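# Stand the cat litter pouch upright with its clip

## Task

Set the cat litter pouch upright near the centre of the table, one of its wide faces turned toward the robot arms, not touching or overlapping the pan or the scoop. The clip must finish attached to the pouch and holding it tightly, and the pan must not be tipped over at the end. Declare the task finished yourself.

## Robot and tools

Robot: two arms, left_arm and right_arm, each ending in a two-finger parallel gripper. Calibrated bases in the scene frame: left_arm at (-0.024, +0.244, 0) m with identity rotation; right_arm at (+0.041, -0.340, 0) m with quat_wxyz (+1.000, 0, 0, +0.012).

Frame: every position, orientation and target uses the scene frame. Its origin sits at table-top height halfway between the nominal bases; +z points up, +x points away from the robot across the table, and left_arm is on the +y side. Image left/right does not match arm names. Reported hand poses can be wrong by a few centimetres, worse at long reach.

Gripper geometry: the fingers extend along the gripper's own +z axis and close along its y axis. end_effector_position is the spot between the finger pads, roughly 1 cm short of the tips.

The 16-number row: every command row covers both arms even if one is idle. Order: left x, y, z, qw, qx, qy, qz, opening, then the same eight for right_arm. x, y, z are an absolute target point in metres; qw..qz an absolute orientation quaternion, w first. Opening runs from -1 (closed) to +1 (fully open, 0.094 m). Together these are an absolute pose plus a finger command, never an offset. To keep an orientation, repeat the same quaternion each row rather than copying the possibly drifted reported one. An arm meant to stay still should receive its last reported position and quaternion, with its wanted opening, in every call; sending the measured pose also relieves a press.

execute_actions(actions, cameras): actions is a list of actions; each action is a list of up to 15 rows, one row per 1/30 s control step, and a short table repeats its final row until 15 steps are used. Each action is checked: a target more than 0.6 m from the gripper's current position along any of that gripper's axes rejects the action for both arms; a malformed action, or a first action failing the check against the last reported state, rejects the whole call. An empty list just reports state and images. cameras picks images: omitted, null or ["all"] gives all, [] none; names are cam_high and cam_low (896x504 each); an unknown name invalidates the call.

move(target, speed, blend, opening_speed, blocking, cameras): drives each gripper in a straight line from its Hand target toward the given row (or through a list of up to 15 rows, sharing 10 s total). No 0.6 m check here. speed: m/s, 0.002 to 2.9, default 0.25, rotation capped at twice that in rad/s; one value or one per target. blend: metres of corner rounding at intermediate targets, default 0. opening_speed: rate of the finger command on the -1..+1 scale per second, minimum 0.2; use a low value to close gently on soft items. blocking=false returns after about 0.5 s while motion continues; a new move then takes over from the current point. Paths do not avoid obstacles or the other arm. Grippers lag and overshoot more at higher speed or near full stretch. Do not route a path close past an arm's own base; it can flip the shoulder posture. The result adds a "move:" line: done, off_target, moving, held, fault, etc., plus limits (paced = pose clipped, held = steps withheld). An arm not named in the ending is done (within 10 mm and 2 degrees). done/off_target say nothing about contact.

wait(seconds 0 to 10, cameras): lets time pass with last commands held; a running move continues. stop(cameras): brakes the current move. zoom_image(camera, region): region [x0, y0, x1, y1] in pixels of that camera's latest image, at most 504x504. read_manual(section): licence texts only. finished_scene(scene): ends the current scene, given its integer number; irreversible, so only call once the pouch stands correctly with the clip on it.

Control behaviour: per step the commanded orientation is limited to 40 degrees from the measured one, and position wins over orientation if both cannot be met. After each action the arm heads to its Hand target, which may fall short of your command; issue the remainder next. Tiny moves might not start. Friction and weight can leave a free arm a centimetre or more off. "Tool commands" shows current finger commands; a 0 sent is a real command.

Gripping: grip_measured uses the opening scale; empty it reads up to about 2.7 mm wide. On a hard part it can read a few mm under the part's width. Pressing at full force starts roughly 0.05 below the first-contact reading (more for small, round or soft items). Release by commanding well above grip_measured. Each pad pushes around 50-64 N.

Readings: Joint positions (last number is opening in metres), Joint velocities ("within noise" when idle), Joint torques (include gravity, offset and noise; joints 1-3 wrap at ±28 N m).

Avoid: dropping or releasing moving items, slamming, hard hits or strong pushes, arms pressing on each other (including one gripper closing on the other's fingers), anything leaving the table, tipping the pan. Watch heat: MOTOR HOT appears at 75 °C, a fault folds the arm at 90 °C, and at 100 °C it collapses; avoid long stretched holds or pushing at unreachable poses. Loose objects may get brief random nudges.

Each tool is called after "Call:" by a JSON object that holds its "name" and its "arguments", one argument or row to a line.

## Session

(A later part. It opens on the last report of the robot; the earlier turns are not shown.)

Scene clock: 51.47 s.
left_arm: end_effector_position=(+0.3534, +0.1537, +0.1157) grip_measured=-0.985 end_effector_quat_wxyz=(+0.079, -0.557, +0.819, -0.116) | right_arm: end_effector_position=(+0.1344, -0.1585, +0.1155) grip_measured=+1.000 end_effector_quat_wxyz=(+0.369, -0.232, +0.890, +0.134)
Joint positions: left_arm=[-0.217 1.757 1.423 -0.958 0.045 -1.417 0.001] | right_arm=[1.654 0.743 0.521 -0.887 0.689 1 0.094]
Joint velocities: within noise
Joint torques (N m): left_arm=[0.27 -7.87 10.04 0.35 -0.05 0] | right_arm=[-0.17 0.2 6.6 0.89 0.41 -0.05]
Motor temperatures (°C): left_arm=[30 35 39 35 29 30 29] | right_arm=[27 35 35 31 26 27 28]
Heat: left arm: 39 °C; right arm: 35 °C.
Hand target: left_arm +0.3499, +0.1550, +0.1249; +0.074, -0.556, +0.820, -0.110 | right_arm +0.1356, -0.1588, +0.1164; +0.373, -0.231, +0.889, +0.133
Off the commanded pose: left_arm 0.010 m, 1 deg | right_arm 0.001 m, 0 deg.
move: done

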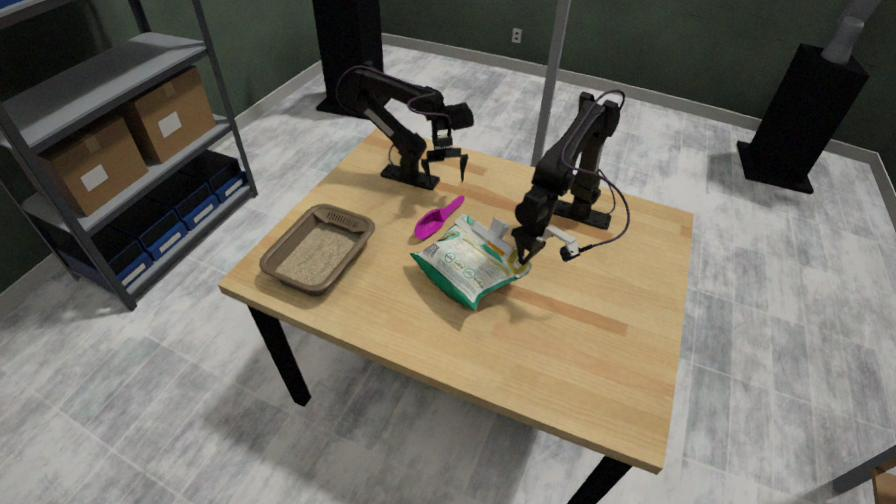

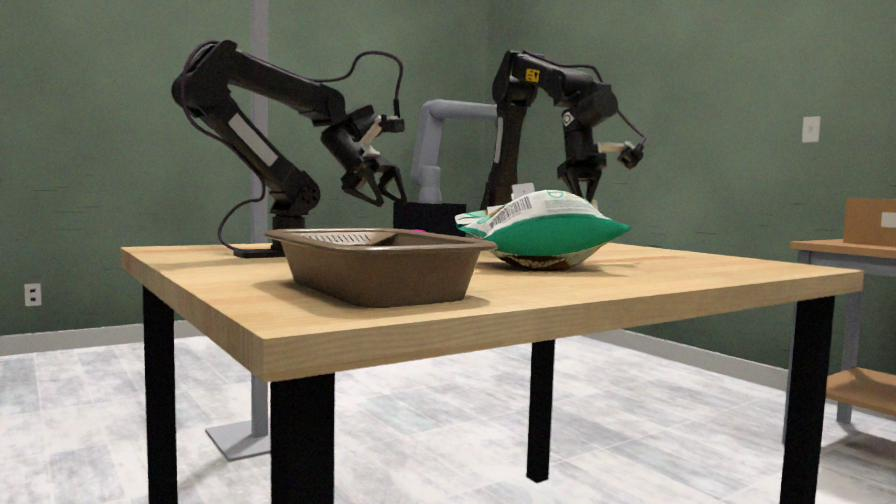

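Call:
{"name": "move", "arguments": {
  "target": [
    [0.340, 0.150, 0.165, 0.0, -0.5617, 0.8281, 0.0, -1.0, 0.1356, -0.1588, 0.1164, 0.373, -0.231, 0.889, 0.133, 1.0]
  ],
  "speed": 0.04
}}

Call:
{"name": "zoom_image", "arguments": {
  "camera": "cam_high",
  "region": [400, 200, 560, 320]
}}

Call:
{"name": "zoom_image", "arguments": {
  "camera": "cam_low",
  "region": [440, 150, 660, 290]
}}

Scene clock: 55.47 s.
left_arm: end_effector_position=(+0.3513, +0.1443, +0.1571) grip_measured=-0.985 end_effector_quat_wxyz=(+0.010, -0.561, +0.827, -0.021) | right_arm: end_effector_position=(+0.1344, -0.1585, +0.1155) grip_measured=+1.000 end_effector_quat_wxyz=(+0.369, -0.232, +0.890, +0.134)
Joint positions: left_arm=[-0.257 1.997 1.941 -1.469 0.013 -1.449 0.001] | right_arm=[1.654 0.743 0.521 -0.887 0.689 1 0.094]
Joint velocities: within noise
Joint torques (N m): left_arm=[0.2 -9.31 9.39 -0.27 -0.14 0.02] | right_arm=[0.01 0.31 6.57 0.9 0.38 -0.05]
Motor temperatures (°C): left_arm=[30 36 40 34 29 30 29] | right_arm=[27 35 35 31 26 27 28]
Heat: left arm: 40 °C; right arm: 35 °C.
Hand target: left_arm +0.3403, +0.1499, +0.1649; +0.001, -0.561, +0.828, -0.001 | right_arm +0.1356, -0.1588, +0.1164; +0.373, -0.231, +0.889, +0.133
Off the commanded pose: left_arm 0.015 m, 3 deg | right_arm 0.001 m, 0 deg.
move: off_target (left_arm)

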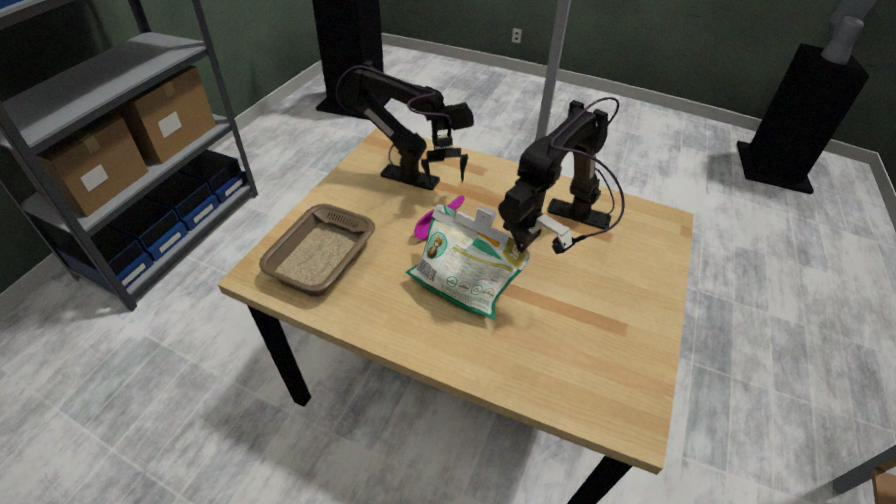

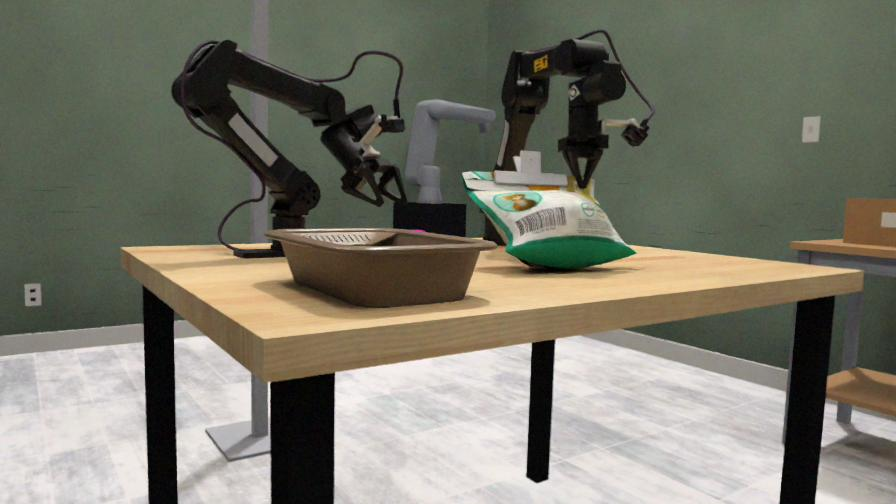

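Scaled by 3.150.

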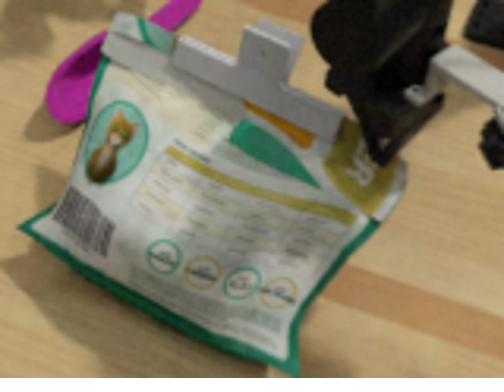

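Scaled by 2.291.

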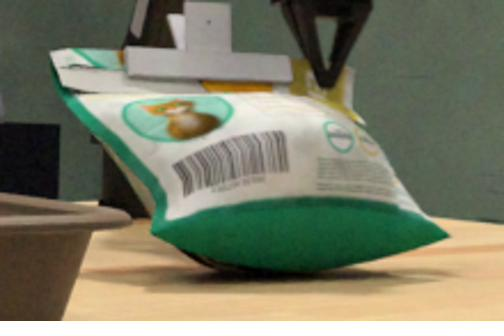

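Call:
{"name": "move", "arguments": {
  "target": [
    [0.340, 0.150, 0.195, 0.0, -0.5617, 0.8281, 0.0, -1.0, 0.1356, -0.1588, 0.1164, 0.373, -0.231, 0.889, 0.133, 1.0]
  ],
  "speed": 0.04
}}

Call:
{"name": "zoom_image", "arguments": {
  "camera": "cam_high",
  "region": [400, 180, 560, 320]
}}

Call:
{"name": "zoom_image", "arguments": {
  "camera": "cam_low",
  "region": [440, 130, 660, 290]
}}

Scene clock: 56.73 s.
left_arm: end_effector_position=(+0.3533, +0.1438, +0.1704) grip_measured=-0.985 end_effector_quat_wxyz=(+0.015, -0.562, +0.827, -0.026) | right_arm: end_effector_position=(+0.1344, -0.1585, +0.1155) grip_measured=+1.000 end_effector_quat_wxyz=(+0.369, -0.232, +0.890, +0.134)
Joint positions: left_arm=[-0.257 2.005 2.006 -1.513 0.012 -1.45 0.001] | right_arm=[1.654 0.743 0.521 -0.887 0.689 1 0.094]
Joint velocities: within noise
Joint torques (N m): left_arm=[0.02 -12.77 9.03 -0.21 -0.15 0.05] | right_arm=[-0.24 0.13 6.58 0.93 0.42 -0.07]
Motor temperatures (°C): left_arm=[30 37 40 34 29 30 29] | right_arm=[27 35 35 32 26 27 28]
Heat: left arm: 40 °C; right arm: 35 °C.
Hand target: left_arm +0.3400, +0.1499, +0.1933; +0.020, -0.561, +0.827, -0.024 | right_arm +0.1356, -0.1588, +0.1164; +0.373, -0.231, +0.889, +0.133
Off the commanded pose: left_arm 0.029 m, 3 deg | right_arm 0.001 m, 0 deg.
joint sent to its limit (left arm) — joint 4 (wrist pitch), lower limit. The joint targets are off in orientation, not in position.
move: off_target (left_arm)

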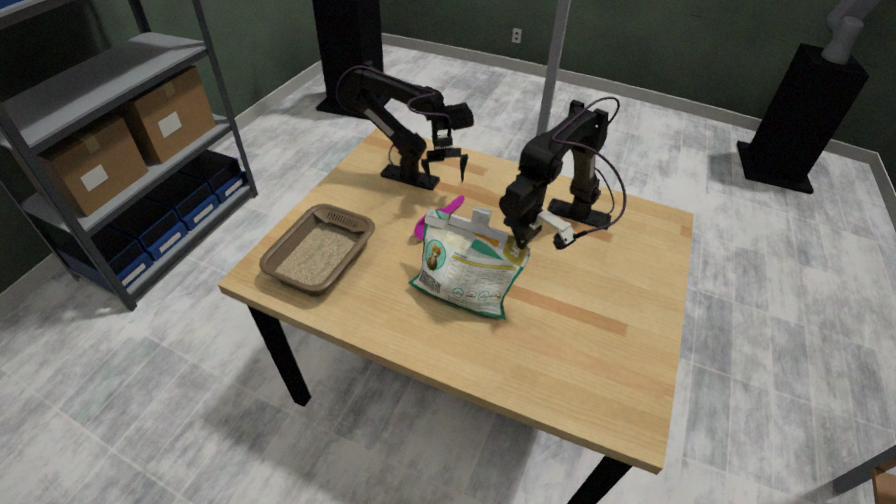

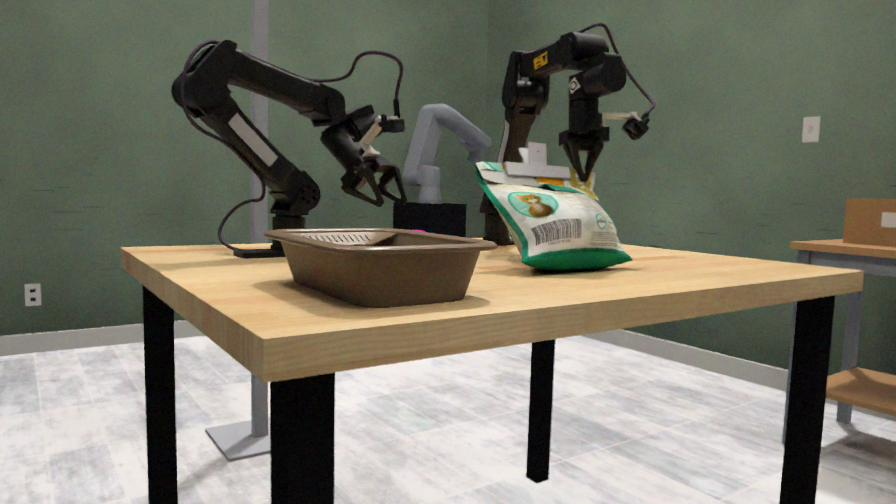

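Scaled by 3.150.

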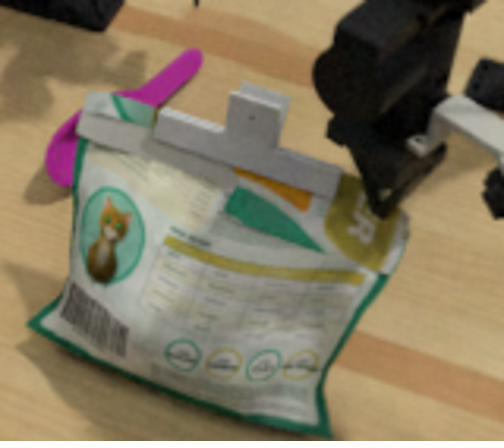

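Scaled by 2.291.

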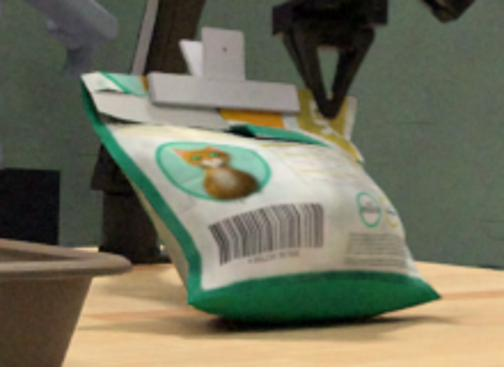

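Call:
{"name": "move", "arguments": {
  "target": [
    [0.365, 0.145, 0.195, 0.0735, -0.5568, 0.8209, -0.1088, -1.0, 0.1356, -0.1588, 0.1164, 0.373, -0.231, 0.889, 0.133, 1.0]
  ],
  "speed": 0.04
}}

Call:
{"name": "zoom_image", "arguments": {
  "camera": "cam_high",
  "region": [400, 180, 560, 320]
}}

Call:
{"name": "zoom_image", "arguments": {
  "camera": "cam_low",
  "region": [440, 130, 660, 290]
}}

Scene clock: 59.87 s.
left_arm: end_effector_position=(+0.3703, +0.1422, +0.1748) grip_measured=-0.985 end_effector_quat_wxyz=(+0.063, -0.561, +0.821, -0.088) | right_arm: end_effector_position=(+0.1344, -0.1585, +0.1155) grip_measured=+1.000 end_effector_quat_wxyz=(+0.369, -0.232, +0.890, +0.134)
Joint positions: left_arm=[-0.245 1.907 1.865 -1.314 0.023 -1.446 0.001] | right_arm=[1.654 0.743 0.521 -0.887 0.689 1 0.094]
Joint velocities: within noise
Joint torques (N m): left_arm=[0.65 -13.35 6.2 0.73 0.11 0.14] | right_arm=[0.01 0.23 6.42 0.91 0.42 -0.07]
Motor temperatures (°C): left_arm=[30 39 39 34 29 30 29] | right_arm=[27 35 35 32 27 27 28]
Heat: left arm: 39 °C; right arm: 35 °C.
Hand target: left_arm +0.3649, +0.1449, +0.1944; +0.074, -0.556, +0.821, -0.108 | right_arm +0.1356, -0.1588, +0.1164; +0.373, -0.231, +0.889, +0.133
Off the commanded pose: left_arm 0.021 m, 3 deg | right_arm 0.001 m, 0 deg.
move: off_target (left_arm)

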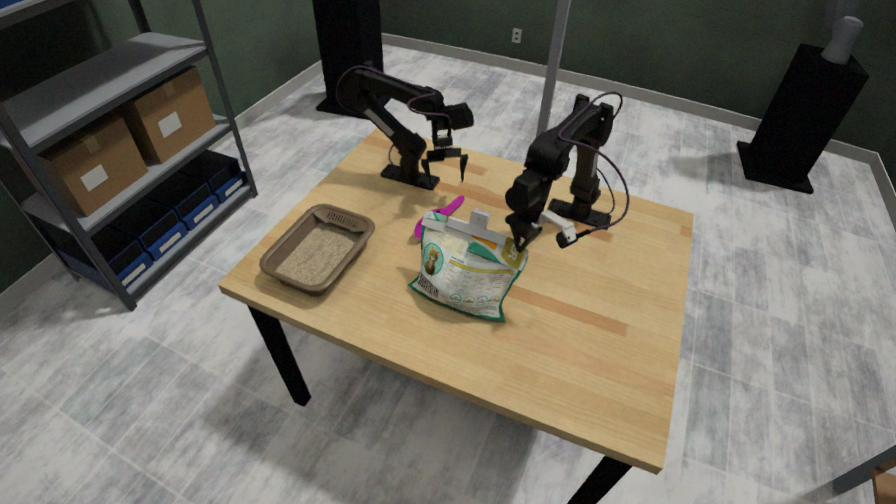

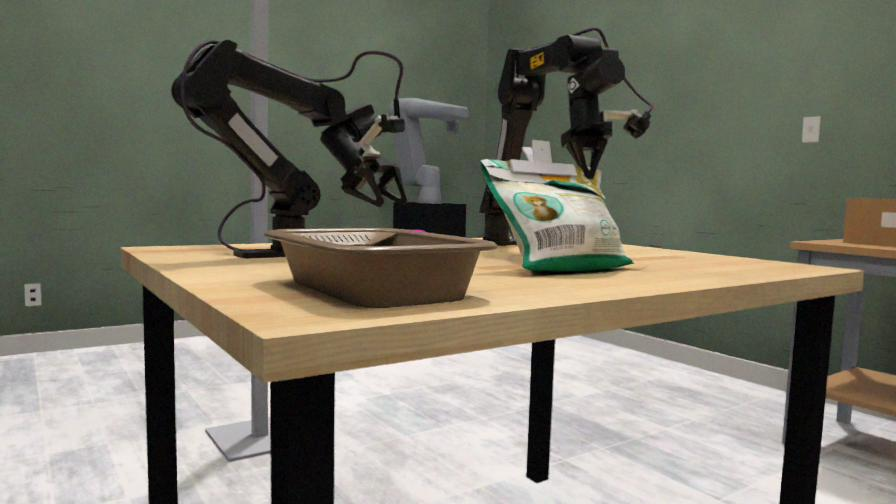

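Scaled by 3.150.

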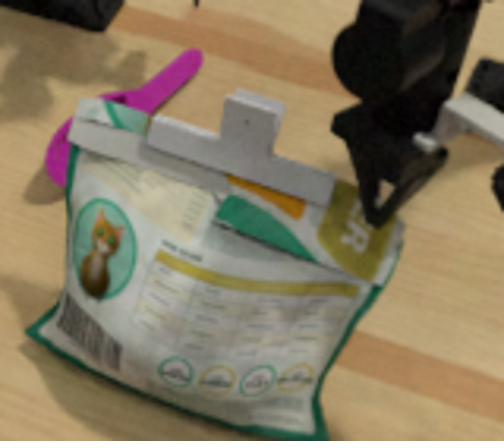

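Scaled by 2.291.

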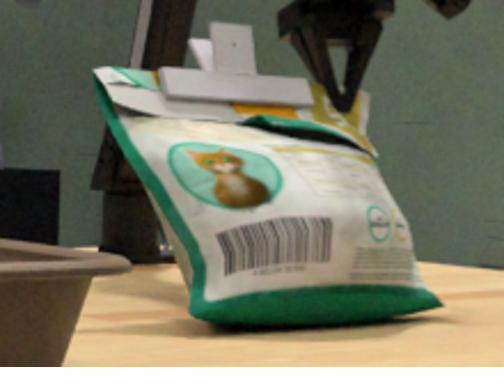

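Call:
{"name": "move", "arguments": {
  "target": [
    [0.365, 0.145, 0.195, 0.0735, -0.5568, 0.8209, -0.1088, -1.0, 0.19, -0.17, 0.24, 0.153, 0.69, 0.69, 0.153, -0.15],
    [0.365, 0.145, 0.195, 0.0735, -0.5568, 0.8209, -0.1088, -1.0, 0.325, -0.085, 0.26, 0.153, 0.69, 0.69, 0.153, -0.15]
  ],
  "speed": 0.15
}}

Call:
{"name": "zoom_image", "arguments": {
  "camera": "cam_high",
  "region": [400, 150, 560, 320]
}}

Call:
{"name": "zoom_image", "arguments": {
  "camera": "cam_low",
  "region": [440, 90, 660, 290]
}}

Scene clock: 69.33 s.
left_arm: end_effector_position=(+0.3706, +0.1423, +0.1748) grip_measured=-0.985 end_effector_quat_wxyz=(+0.063, -0.561, +0.821, -0.088) | right_arm: end_effector_position=(+0.3227, -0.0805, +0.2580) grip_measured=-0.148 end_effector_quat_wxyz=(+0.111, +0.594, +0.775, +0.184)
Joint positions: left_arm=[-0.245 1.907 1.865 -1.313 0.023 -1.445 0.001] | right_arm=[0.803 1.715 1.903 -1.365 0.185 2.096 0.04]
Joint velocities: within noise
Joint torques (N m): left_arm=[0.77 -13.26 6.31 0.73 0.13 0.16] | right_arm=[-0.51 -6.39 8.29 0.59 0.24 0.02]
Motor temperatures (°C): left_arm=[30 44 39 33 29 30 29] | right_arm=[27 35 37 31 27 27 28]
Heat: left arm: 44 °C; right arm: 37 °C.
Hand target: left_arm +0.3649, +0.1450, +0.1943; +0.074, -0.557, +0.820, -0.108 | right_arm +0.3253, -0.0853, +0.2600; +0.120, +0.597, +0.773, +0.176
Off the commanded pose: left_arm 0.021 m, 3 deg | right_arm 0.005 m, 16 deg.
joint sent to its limit (right arm) — joint 6 (wrist roll), upper limit. The joint targets are off in orientation, not in position.
move: off_target (left_arm, right_arm)

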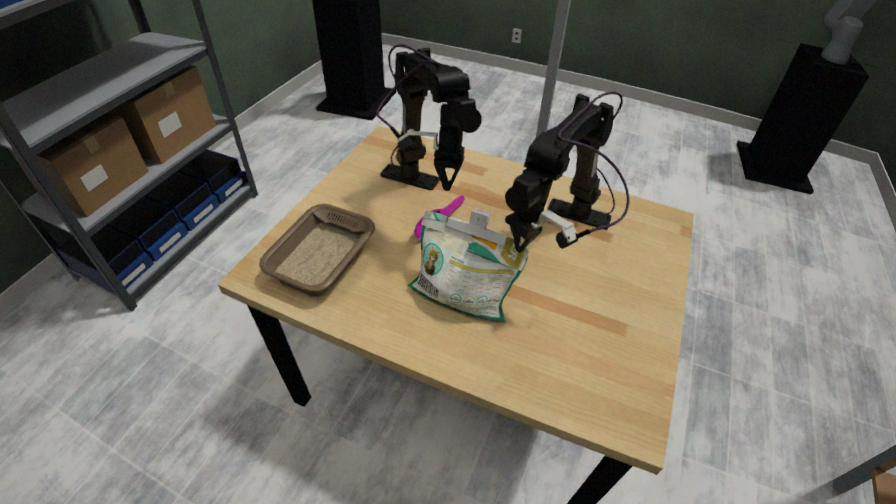

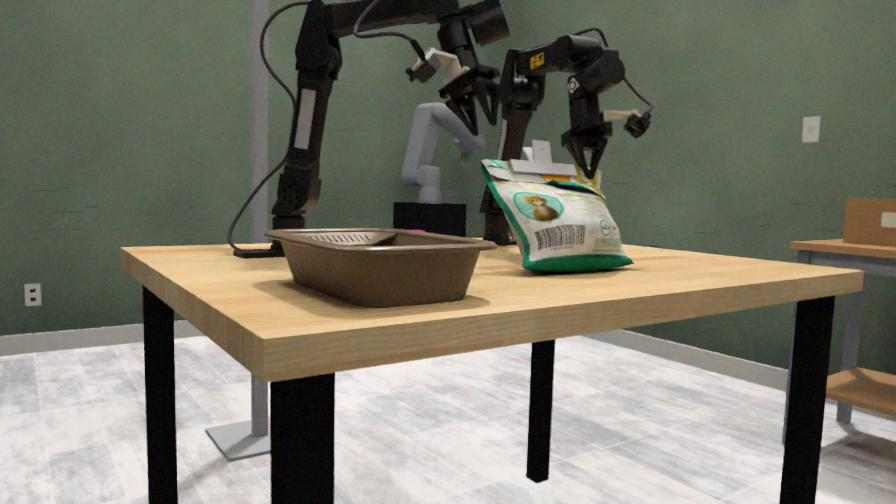

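Scaled by 2.965.

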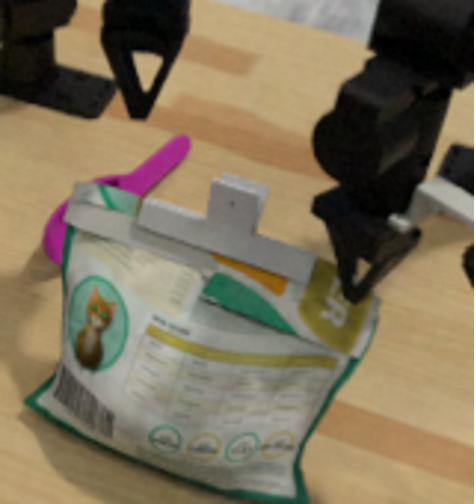

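Scaled by 2.291.

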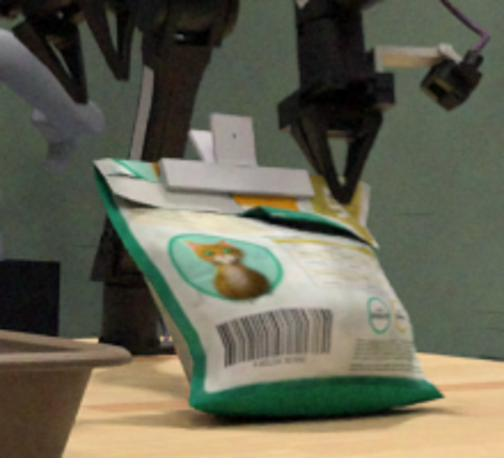

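Call:
{"name": "move", "arguments": {
  "target": [
    [0.365, 0.145, 0.195, 0.0735, -0.5568, 0.8209, -0.1088, -1.0, 0.30, -0.13, 0.28, 0.153, -0.69, 0.69, -0.153, -0.15],
    [0.365, 0.145, 0.195, 0.0735, -0.5568, 0.8209, -0.1088, -1.0, 0.337, -0.08, 0.255, 0.153, -0.69, 0.69, -0.153, -0.15]
  ],
  "speed": 0.2
}}

Call:
{"name": "zoom_image", "arguments": {
  "camera": "cam_high",
  "region": [400, 150, 560, 320]
}}

Call:
{"name": "zoom_image", "arguments": {
  "camera": "cam_low",
  "region": [440, 90, 660, 290]
}}

Scene clock: 78.33 s.
left_arm: end_effector_position=(+0.3707, +0.1423, +0.1748) grip_measured=-0.985 end_effector_quat_wxyz=(+0.063, -0.561, +0.821, -0.088) | right_arm: end_effector_position=(+0.3345, -0.0851, +0.2464) grip_measured=-0.148 end_effector_quat_wxyz=(-0.136, +0.692, -0.692, +0.152)
Joint positions: left_arm=[-0.245 1.907 1.865 -1.312 0.023 -1.445 0.001] | right_arm=[0.833 1.855 2.047 -1.502 0.321 -0.757 0.04]
Joint velocities: within noise
Joint torques (N m): left_arm=[0.73 -13.27 6.16 0.74 0.14 0.11] | right_arm=[0.42 -8.42 7.88 0.71 0.22 -0.01]
Motor temperatures (°C): left_arm=[30 47 38 33 29 30 29] | right_arm=[27 37 37 31 26 27 28]
Heat: left arm: 47 °C; right arm: 37 °C.
Hand target: left_arm +0.3649, +0.1450, +0.1943; +0.074, -0.557, +0.820, -0.108 | right_arm +0.3368, -0.0802, +0.2550; -0.153, +0.690, -0.690, +0.153
Off the commanded pose: left_arm 0.021 m, 3 deg | right_arm 0.010 m, 2 deg.
move: off_target (left_arm)

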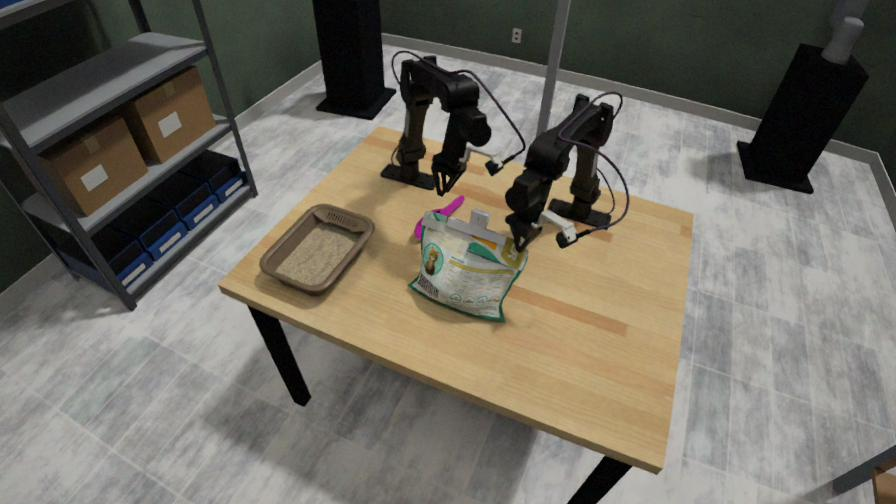

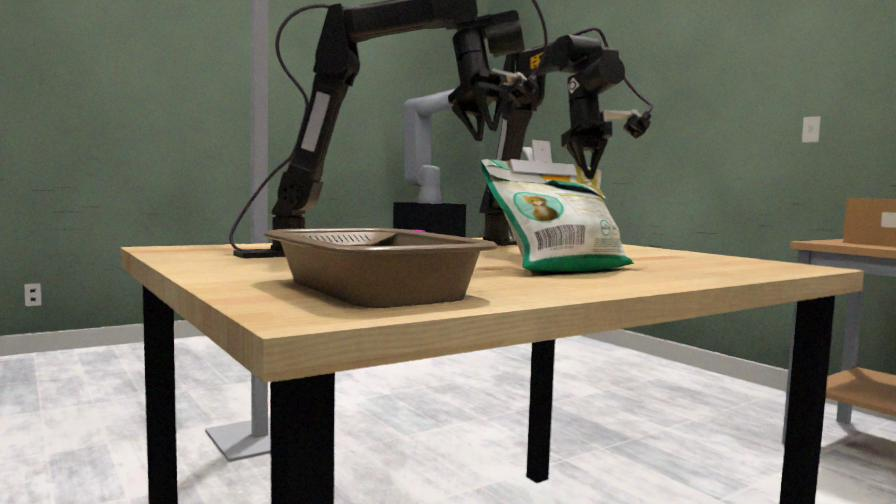

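Scaled by 2.965.

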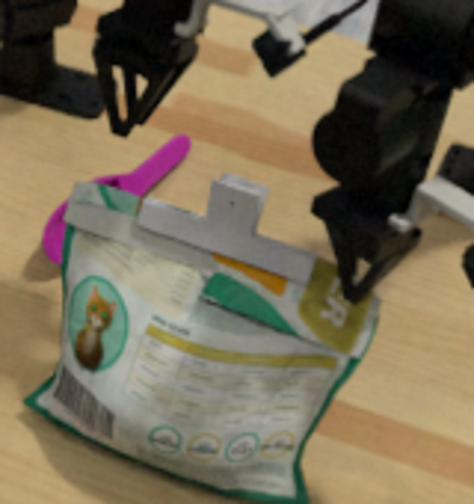

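Scaled by 2.291.

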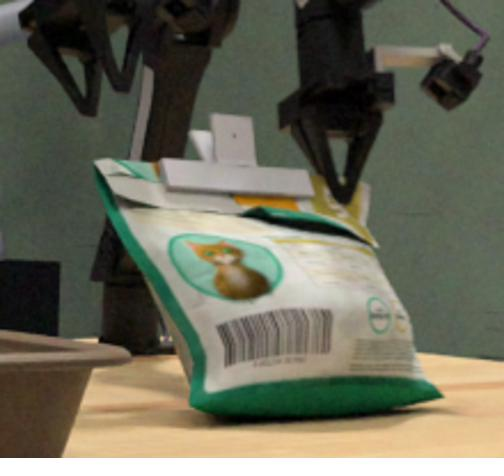

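Call:
{"name": "move", "arguments": {
  "target": [
    [0.365, 0.145, 0.193, 0.0735, -0.5568, 0.8209, -0.1088, -1.0, 0.344, -0.075, 0.242, 0.153, -0.69, 0.69, -0.153, 0.0],
    [0.365, 0.145, 0.193, 0.0735, -0.5568, 0.8209, -0.1088, -1.0, 0.360, -0.075, 0.208, 0.153, -0.69, 0.69, -0.153, 0.0]
  ],
  "speed": 0.1
}}

Call:
{"name": "zoom_image", "arguments": {
  "camera": "cam_high",
  "region": [400, 180, 520, 280]
}}

Call:
{"name": "zoom_image", "arguments": {
  "camera": "cam_low",
  "region": [460, 110, 600, 220]
}}

Scene clock: 79.93 s.
left_arm: end_effector_position=(+0.3703, +0.1423, +0.1744) grip_measured=-0.985 end_effector_quat_wxyz=(+0.064, -0.560, +0.821, -0.089) | right_arm: end_effector_position=(+0.3588, -0.0745, +0.2142) grip_measured=-0.002 end_effector_quat_wxyz=(-0.157, +0.690, -0.689, +0.155)
Joint positions: left_arm=[-0.245 1.902 1.856 -1.305 0.023 -1.445 0.001] | right_arm=[0.805 1.855 1.895 -1.297 0.321 -0.795 0.047]
Joint velocities: within noise
Joint torques (N m): left_arm=[0.76 -13.05 5.79 0.74 0.15 0.18] | right_arm=[-0.61 -8.73 5 0.85 0.09 -0.01]
Motor temperatures (°C): left_arm=[30 47 38 33 29 30 29] | right_arm=[27 37 37 31 26 27 28]
Heat: left arm: 47 °C; right arm: 37 °C.
Hand target: left_arm +0.3650, +0.1450, +0.1925; +0.074, -0.557, +0.820, -0.108 | right_arm +0.3599, -0.0750, +0.2080; -0.153, +0.690, -0.690, +0.153
Off the commanded pose: left_arm 0.020 m, 3 deg | right_arm 0.006 m, 1 deg.
move: off_target (left_arm)

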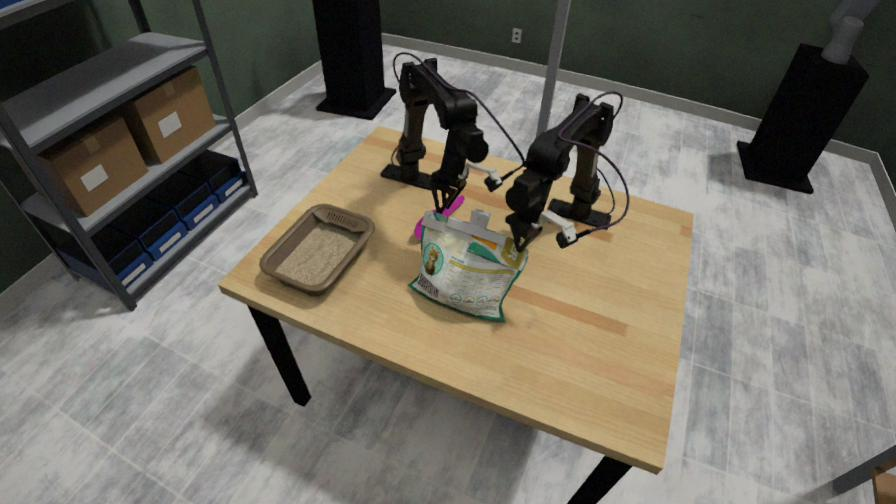

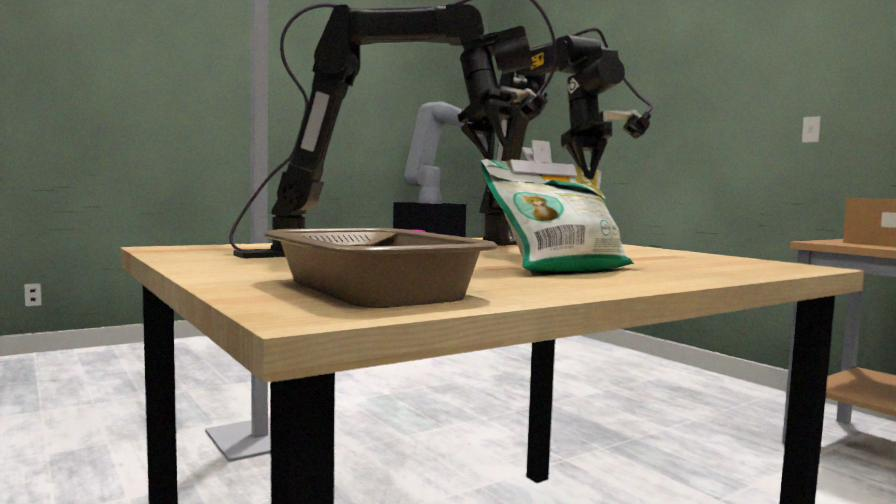

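Scaled by 4.200.

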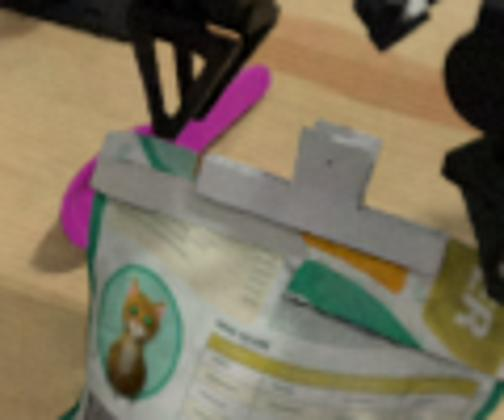

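Scaled by 3.600.

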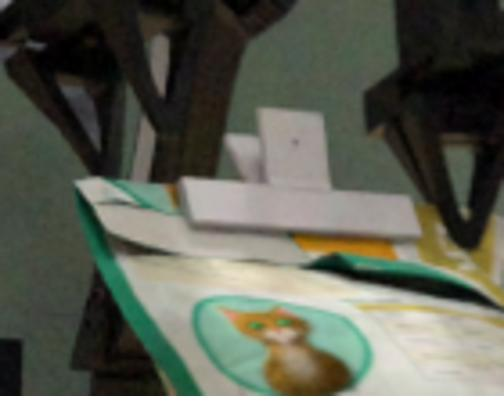

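Call:
{"name": "move", "arguments": {
  "target": [
    [0.365, 0.145, 0.193, 0.0735, -0.5568, 0.8209, -0.1088, -1.0, 0.370, -0.077, 0.186, 0.153, -0.69, 0.69, -0.153, 0.0]
  ],
  "speed": 0.06
}}

Call:
{"name": "zoom_image", "arguments": {
  "camera": "cam_high",
  "region": [400, 180, 520, 280]
}}

Call:
{"name": "zoom_image", "arguments": {
  "camera": "cam_low",
  "region": [460, 110, 600, 220]
}}

Scene clock: 81.37 s.
left_arm: end_effector_position=(+0.3704, +0.1423, +0.1744) grip_measured=-0.985 end_effector_quat_wxyz=(+0.064, -0.560, +0.821, -0.090) | right_arm: end_effector_position=(+0.3694, -0.0761, +0.1932) grip_measured=-0.002 end_effector_quat_wxyz=(-0.158, +0.690, -0.689, +0.157)
Joint positions: left_arm=[-0.245 1.902 1.856 -1.305 0.023 -1.445 0.001] | right_arm=[0.783 1.855 1.807 -1.2 0.319 -0.818 0.047]
Joint velocities: within noise
Joint torques (N m): left_arm=[0.66 -13.03 6.09 0.74 0.15 0.11] | right_arm=[-0.64 -8.8 4.79 0.86 0.05 -0.01]
Motor temperatures (°C): left_arm=[30 46 38 33 29 30 29] | right_arm=[27 38 37 31 26 27 28]
Heat: left arm: 46 °C; right arm: 38 °C.
Hand target: left_arm +0.3650, +0.1450, +0.1925; +0.074, -0.557, +0.820, -0.108 | right_arm +0.3699, -0.0770, +0.1861; -0.153, +0.690, -0.690, +0.153
Off the commanded pose: left_arm 0.020 m, 2 deg | right_arm 0.007 m, 1 deg.
move: off_target (left_arm)

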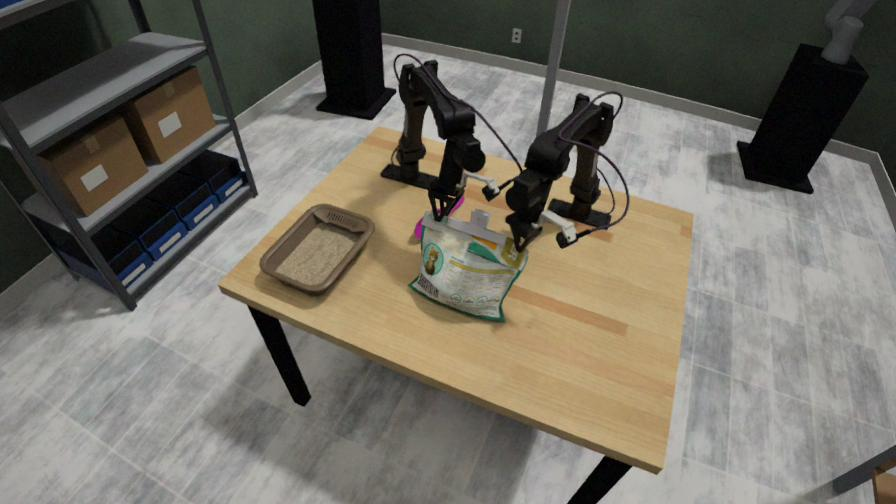

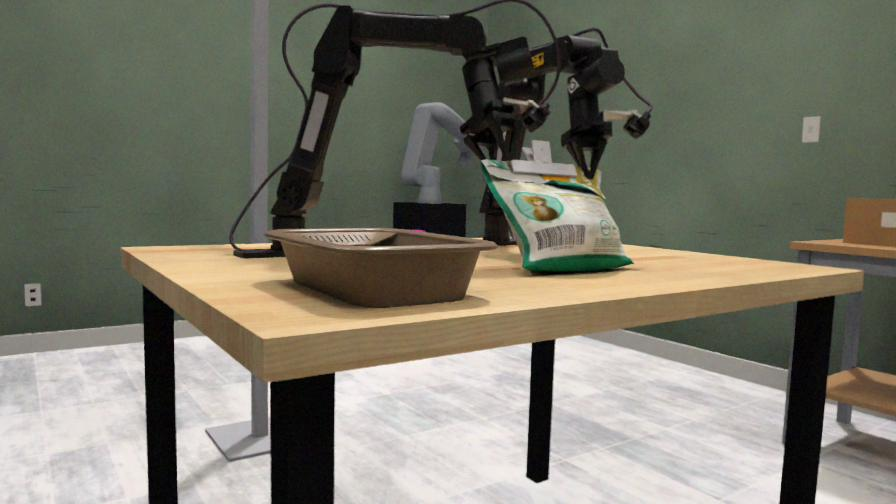

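Scaled by 4.200.

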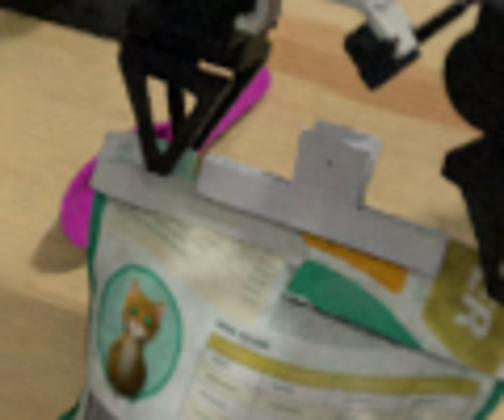

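Scaled by 3.600.

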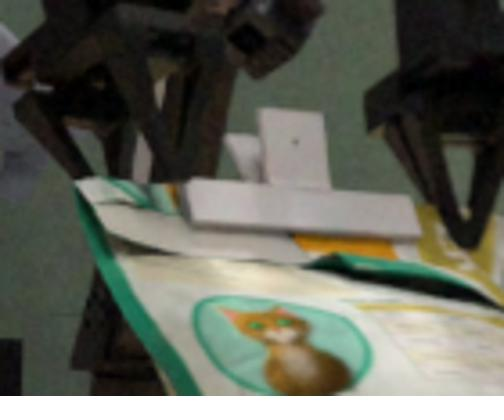

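Call:
{"name": "move", "arguments": {
  "target": [
    [0.365, 0.145, 0.193, 0.0735, -0.5568, 0.8209, -0.1088, -1.0, 0.375, -0.078, 0.174, 0.153, -0.69, 0.69, -0.153, 0.0],
    [0.365, 0.145, 0.193, 0.0735, -0.5568, 0.8209, -0.1088, -1.0, 0.375, -0.078, 0.174, 0.153, -0.69, 0.69, -0.153, -1.0]
  ],
  "speed": 0.06,
  "opening_speed": 0.5
}}

Call:
{"name": "zoom_image", "arguments": {
  "camera": "cam_high",
  "region": [400, 180, 520, 280]
}}

Call:
{"name": "zoom_image", "arguments": {
  "camera": "cam_low",
  "region": [460, 110, 600, 220]
}}

Scene clock: 84.80 s.
left_arm: end_effector_position=(+0.3704, +0.1423, +0.1744) grip_measured=-0.985 end_effector_quat_wxyz=(+0.064, -0.560, +0.821, -0.090) | right_arm: end_effector_position=(+0.3747, -0.0764, +0.1828) grip_measured=-0.983 end_effector_quat_wxyz=(-0.161, +0.690, -0.688, +0.157)
Joint positions: left_arm=[-0.245 1.902 1.856 -1.305 0.023 -1.445 0.001] | right_arm=[0.772 1.855 1.763 -1.147 0.315 -0.831 0.001]
Joint velocities: within noise
Joint torques (N m): left_arm=[0.76 -13.2 6.15 0.78 0.16 0.16] | right_arm=[-0.96 -8.34 4.96 0.89 0.06 -0.04]
Motor temperatures (°C): left_arm=[30 46 38 33 29 30 29] | right_arm=[27 39 36 32 26 27 28]
Heat: left arm: 46 °C; right arm: 39 °C.
Hand target: left_arm +0.3650, +0.1450, +0.1925; +0.074, -0.557, +0.820, -0.108 | right_arm +0.3748, -0.0780, +0.1741; -0.153, +0.690, -0.690, +0.153
Off the commanded pose: left_arm 0.020 m, 2 deg | right_arm 0.009 m, 1 deg.
move: off_target (left_arm)

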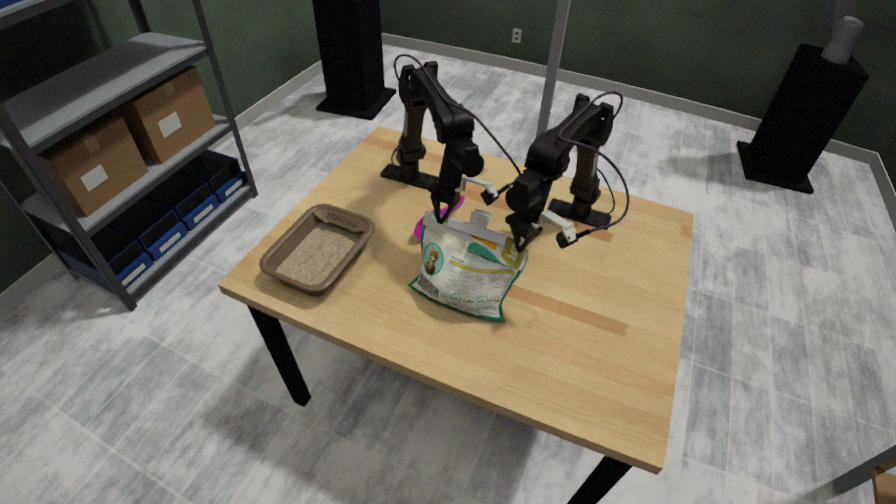

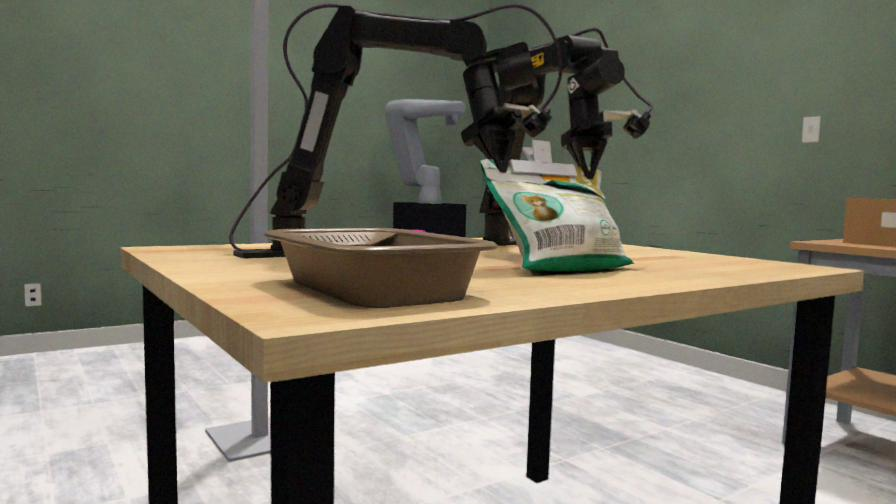

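Scaled by 4.200.

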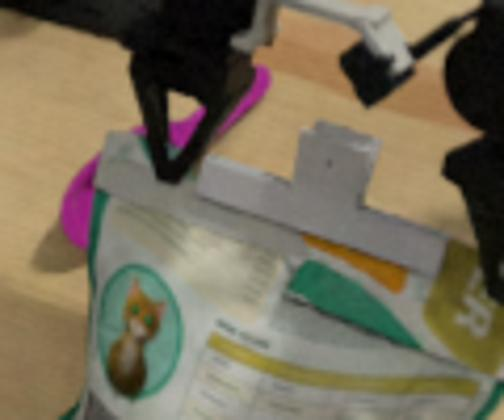

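Scaled by 3.600.

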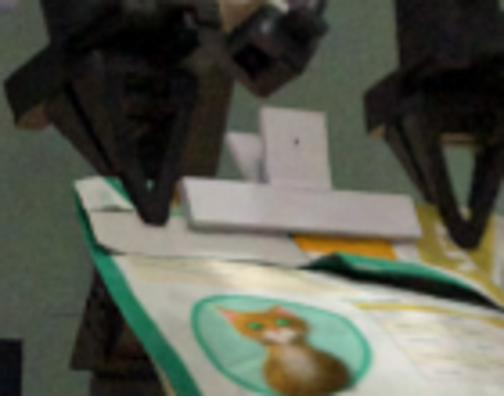

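Call:
{"name": "move", "arguments": {
  "target": [
    [0.365, 0.145, 0.215, 0.0735, -0.5568, 0.8209, -0.1088, -1.0, 0.372, -0.078, 0.212, 0.153, -0.69, 0.69, -0.153, -1.0],
    [0.365, 0.145, 0.255, 0.0735, -0.5568, 0.8209, -0.1088, -1.0, 0.370, -0.078, 0.252, 0.153, -0.69, 0.69, -0.153, -1.0]
  ],
  "speed": 0.05
}}

Call:
{"name": "zoom_image", "arguments": {
  "camera": "cam_high",
  "region": [400, 150, 560, 330]
}}

Call:
{"name": "zoom_image", "arguments": {
  "camera": "cam_low",
  "region": [440, 90, 660, 290]
}}

Scene clock: 87.43 s.
left_arm: end_effector_position=(+0.3575, +0.1452, +0.2350) grip_measured=-0.985 end_effector_quat_wxyz=(+0.058, -0.561, +0.822, -0.086) | right_arm: end_effector_position=(+0.3598, -0.0753, +0.2359) grip_measured=-0.983 end_effector_quat_wxyz=(-0.132, +0.703, -0.687, +0.129)
Joint positions: left_arm=[-0.243 1.954 2.186 -1.596 0.028 -1.444 0.001] | right_arm=[0.775 1.952 2.146 -1.493 0.256 -0.831 0.001]
Joint velocities: within noise
Joint torques (N m): left_arm=[0.61 -9.61 10.03 0.95 0.13 0.15] | right_arm=[-0.16 -9.36 9.51 0.65 0.67 0.08]
Motor temperatures (°C): left_arm=[30 45 39 33 29 30 29] | right_arm=[27 39 37 32 26 27 28]
Heat: left arm: 45 °C; right arm: 39 °C.
Hand target: left_arm +0.3641, +0.1452, +0.2546; +0.080, -0.556, +0.819, -0.115 | right_arm +0.3693, -0.0784, +0.2519; -0.154, +0.690, -0.690, +0.152
Off the commanded pose: left_arm 0.021 m, 3 deg | right_arm 0.019 m, 4 deg.
joint read past its limit (left arm) — joint 4 (wrist pitch), lower limit.
joint sent to its limit (left arm) — joint 4 (wrist pitch), lower limit. The joint targets still meet the commanded pose.
move: off_target (left_arm, right_arm)

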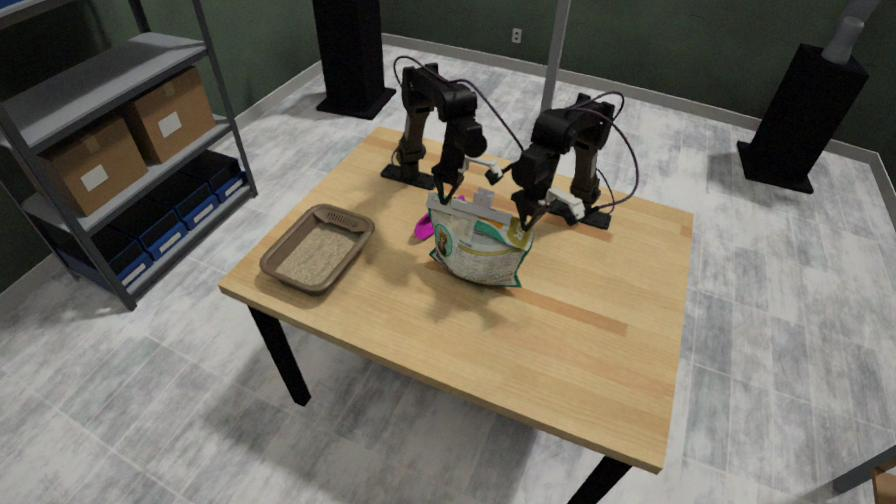

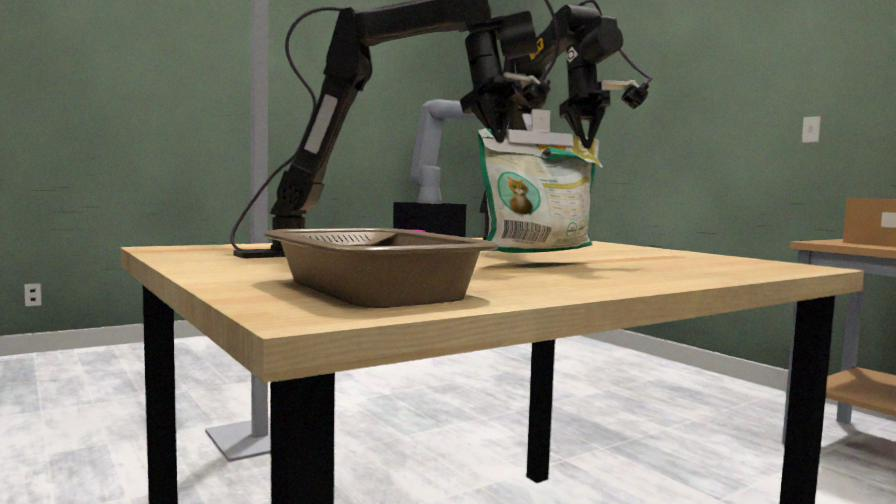

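Scaled by 2.800.

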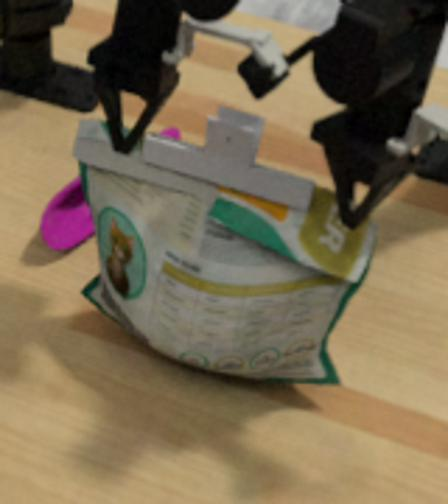

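Scaled by 2.291.

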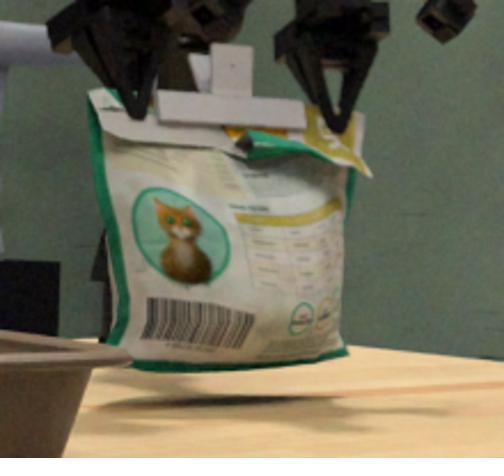

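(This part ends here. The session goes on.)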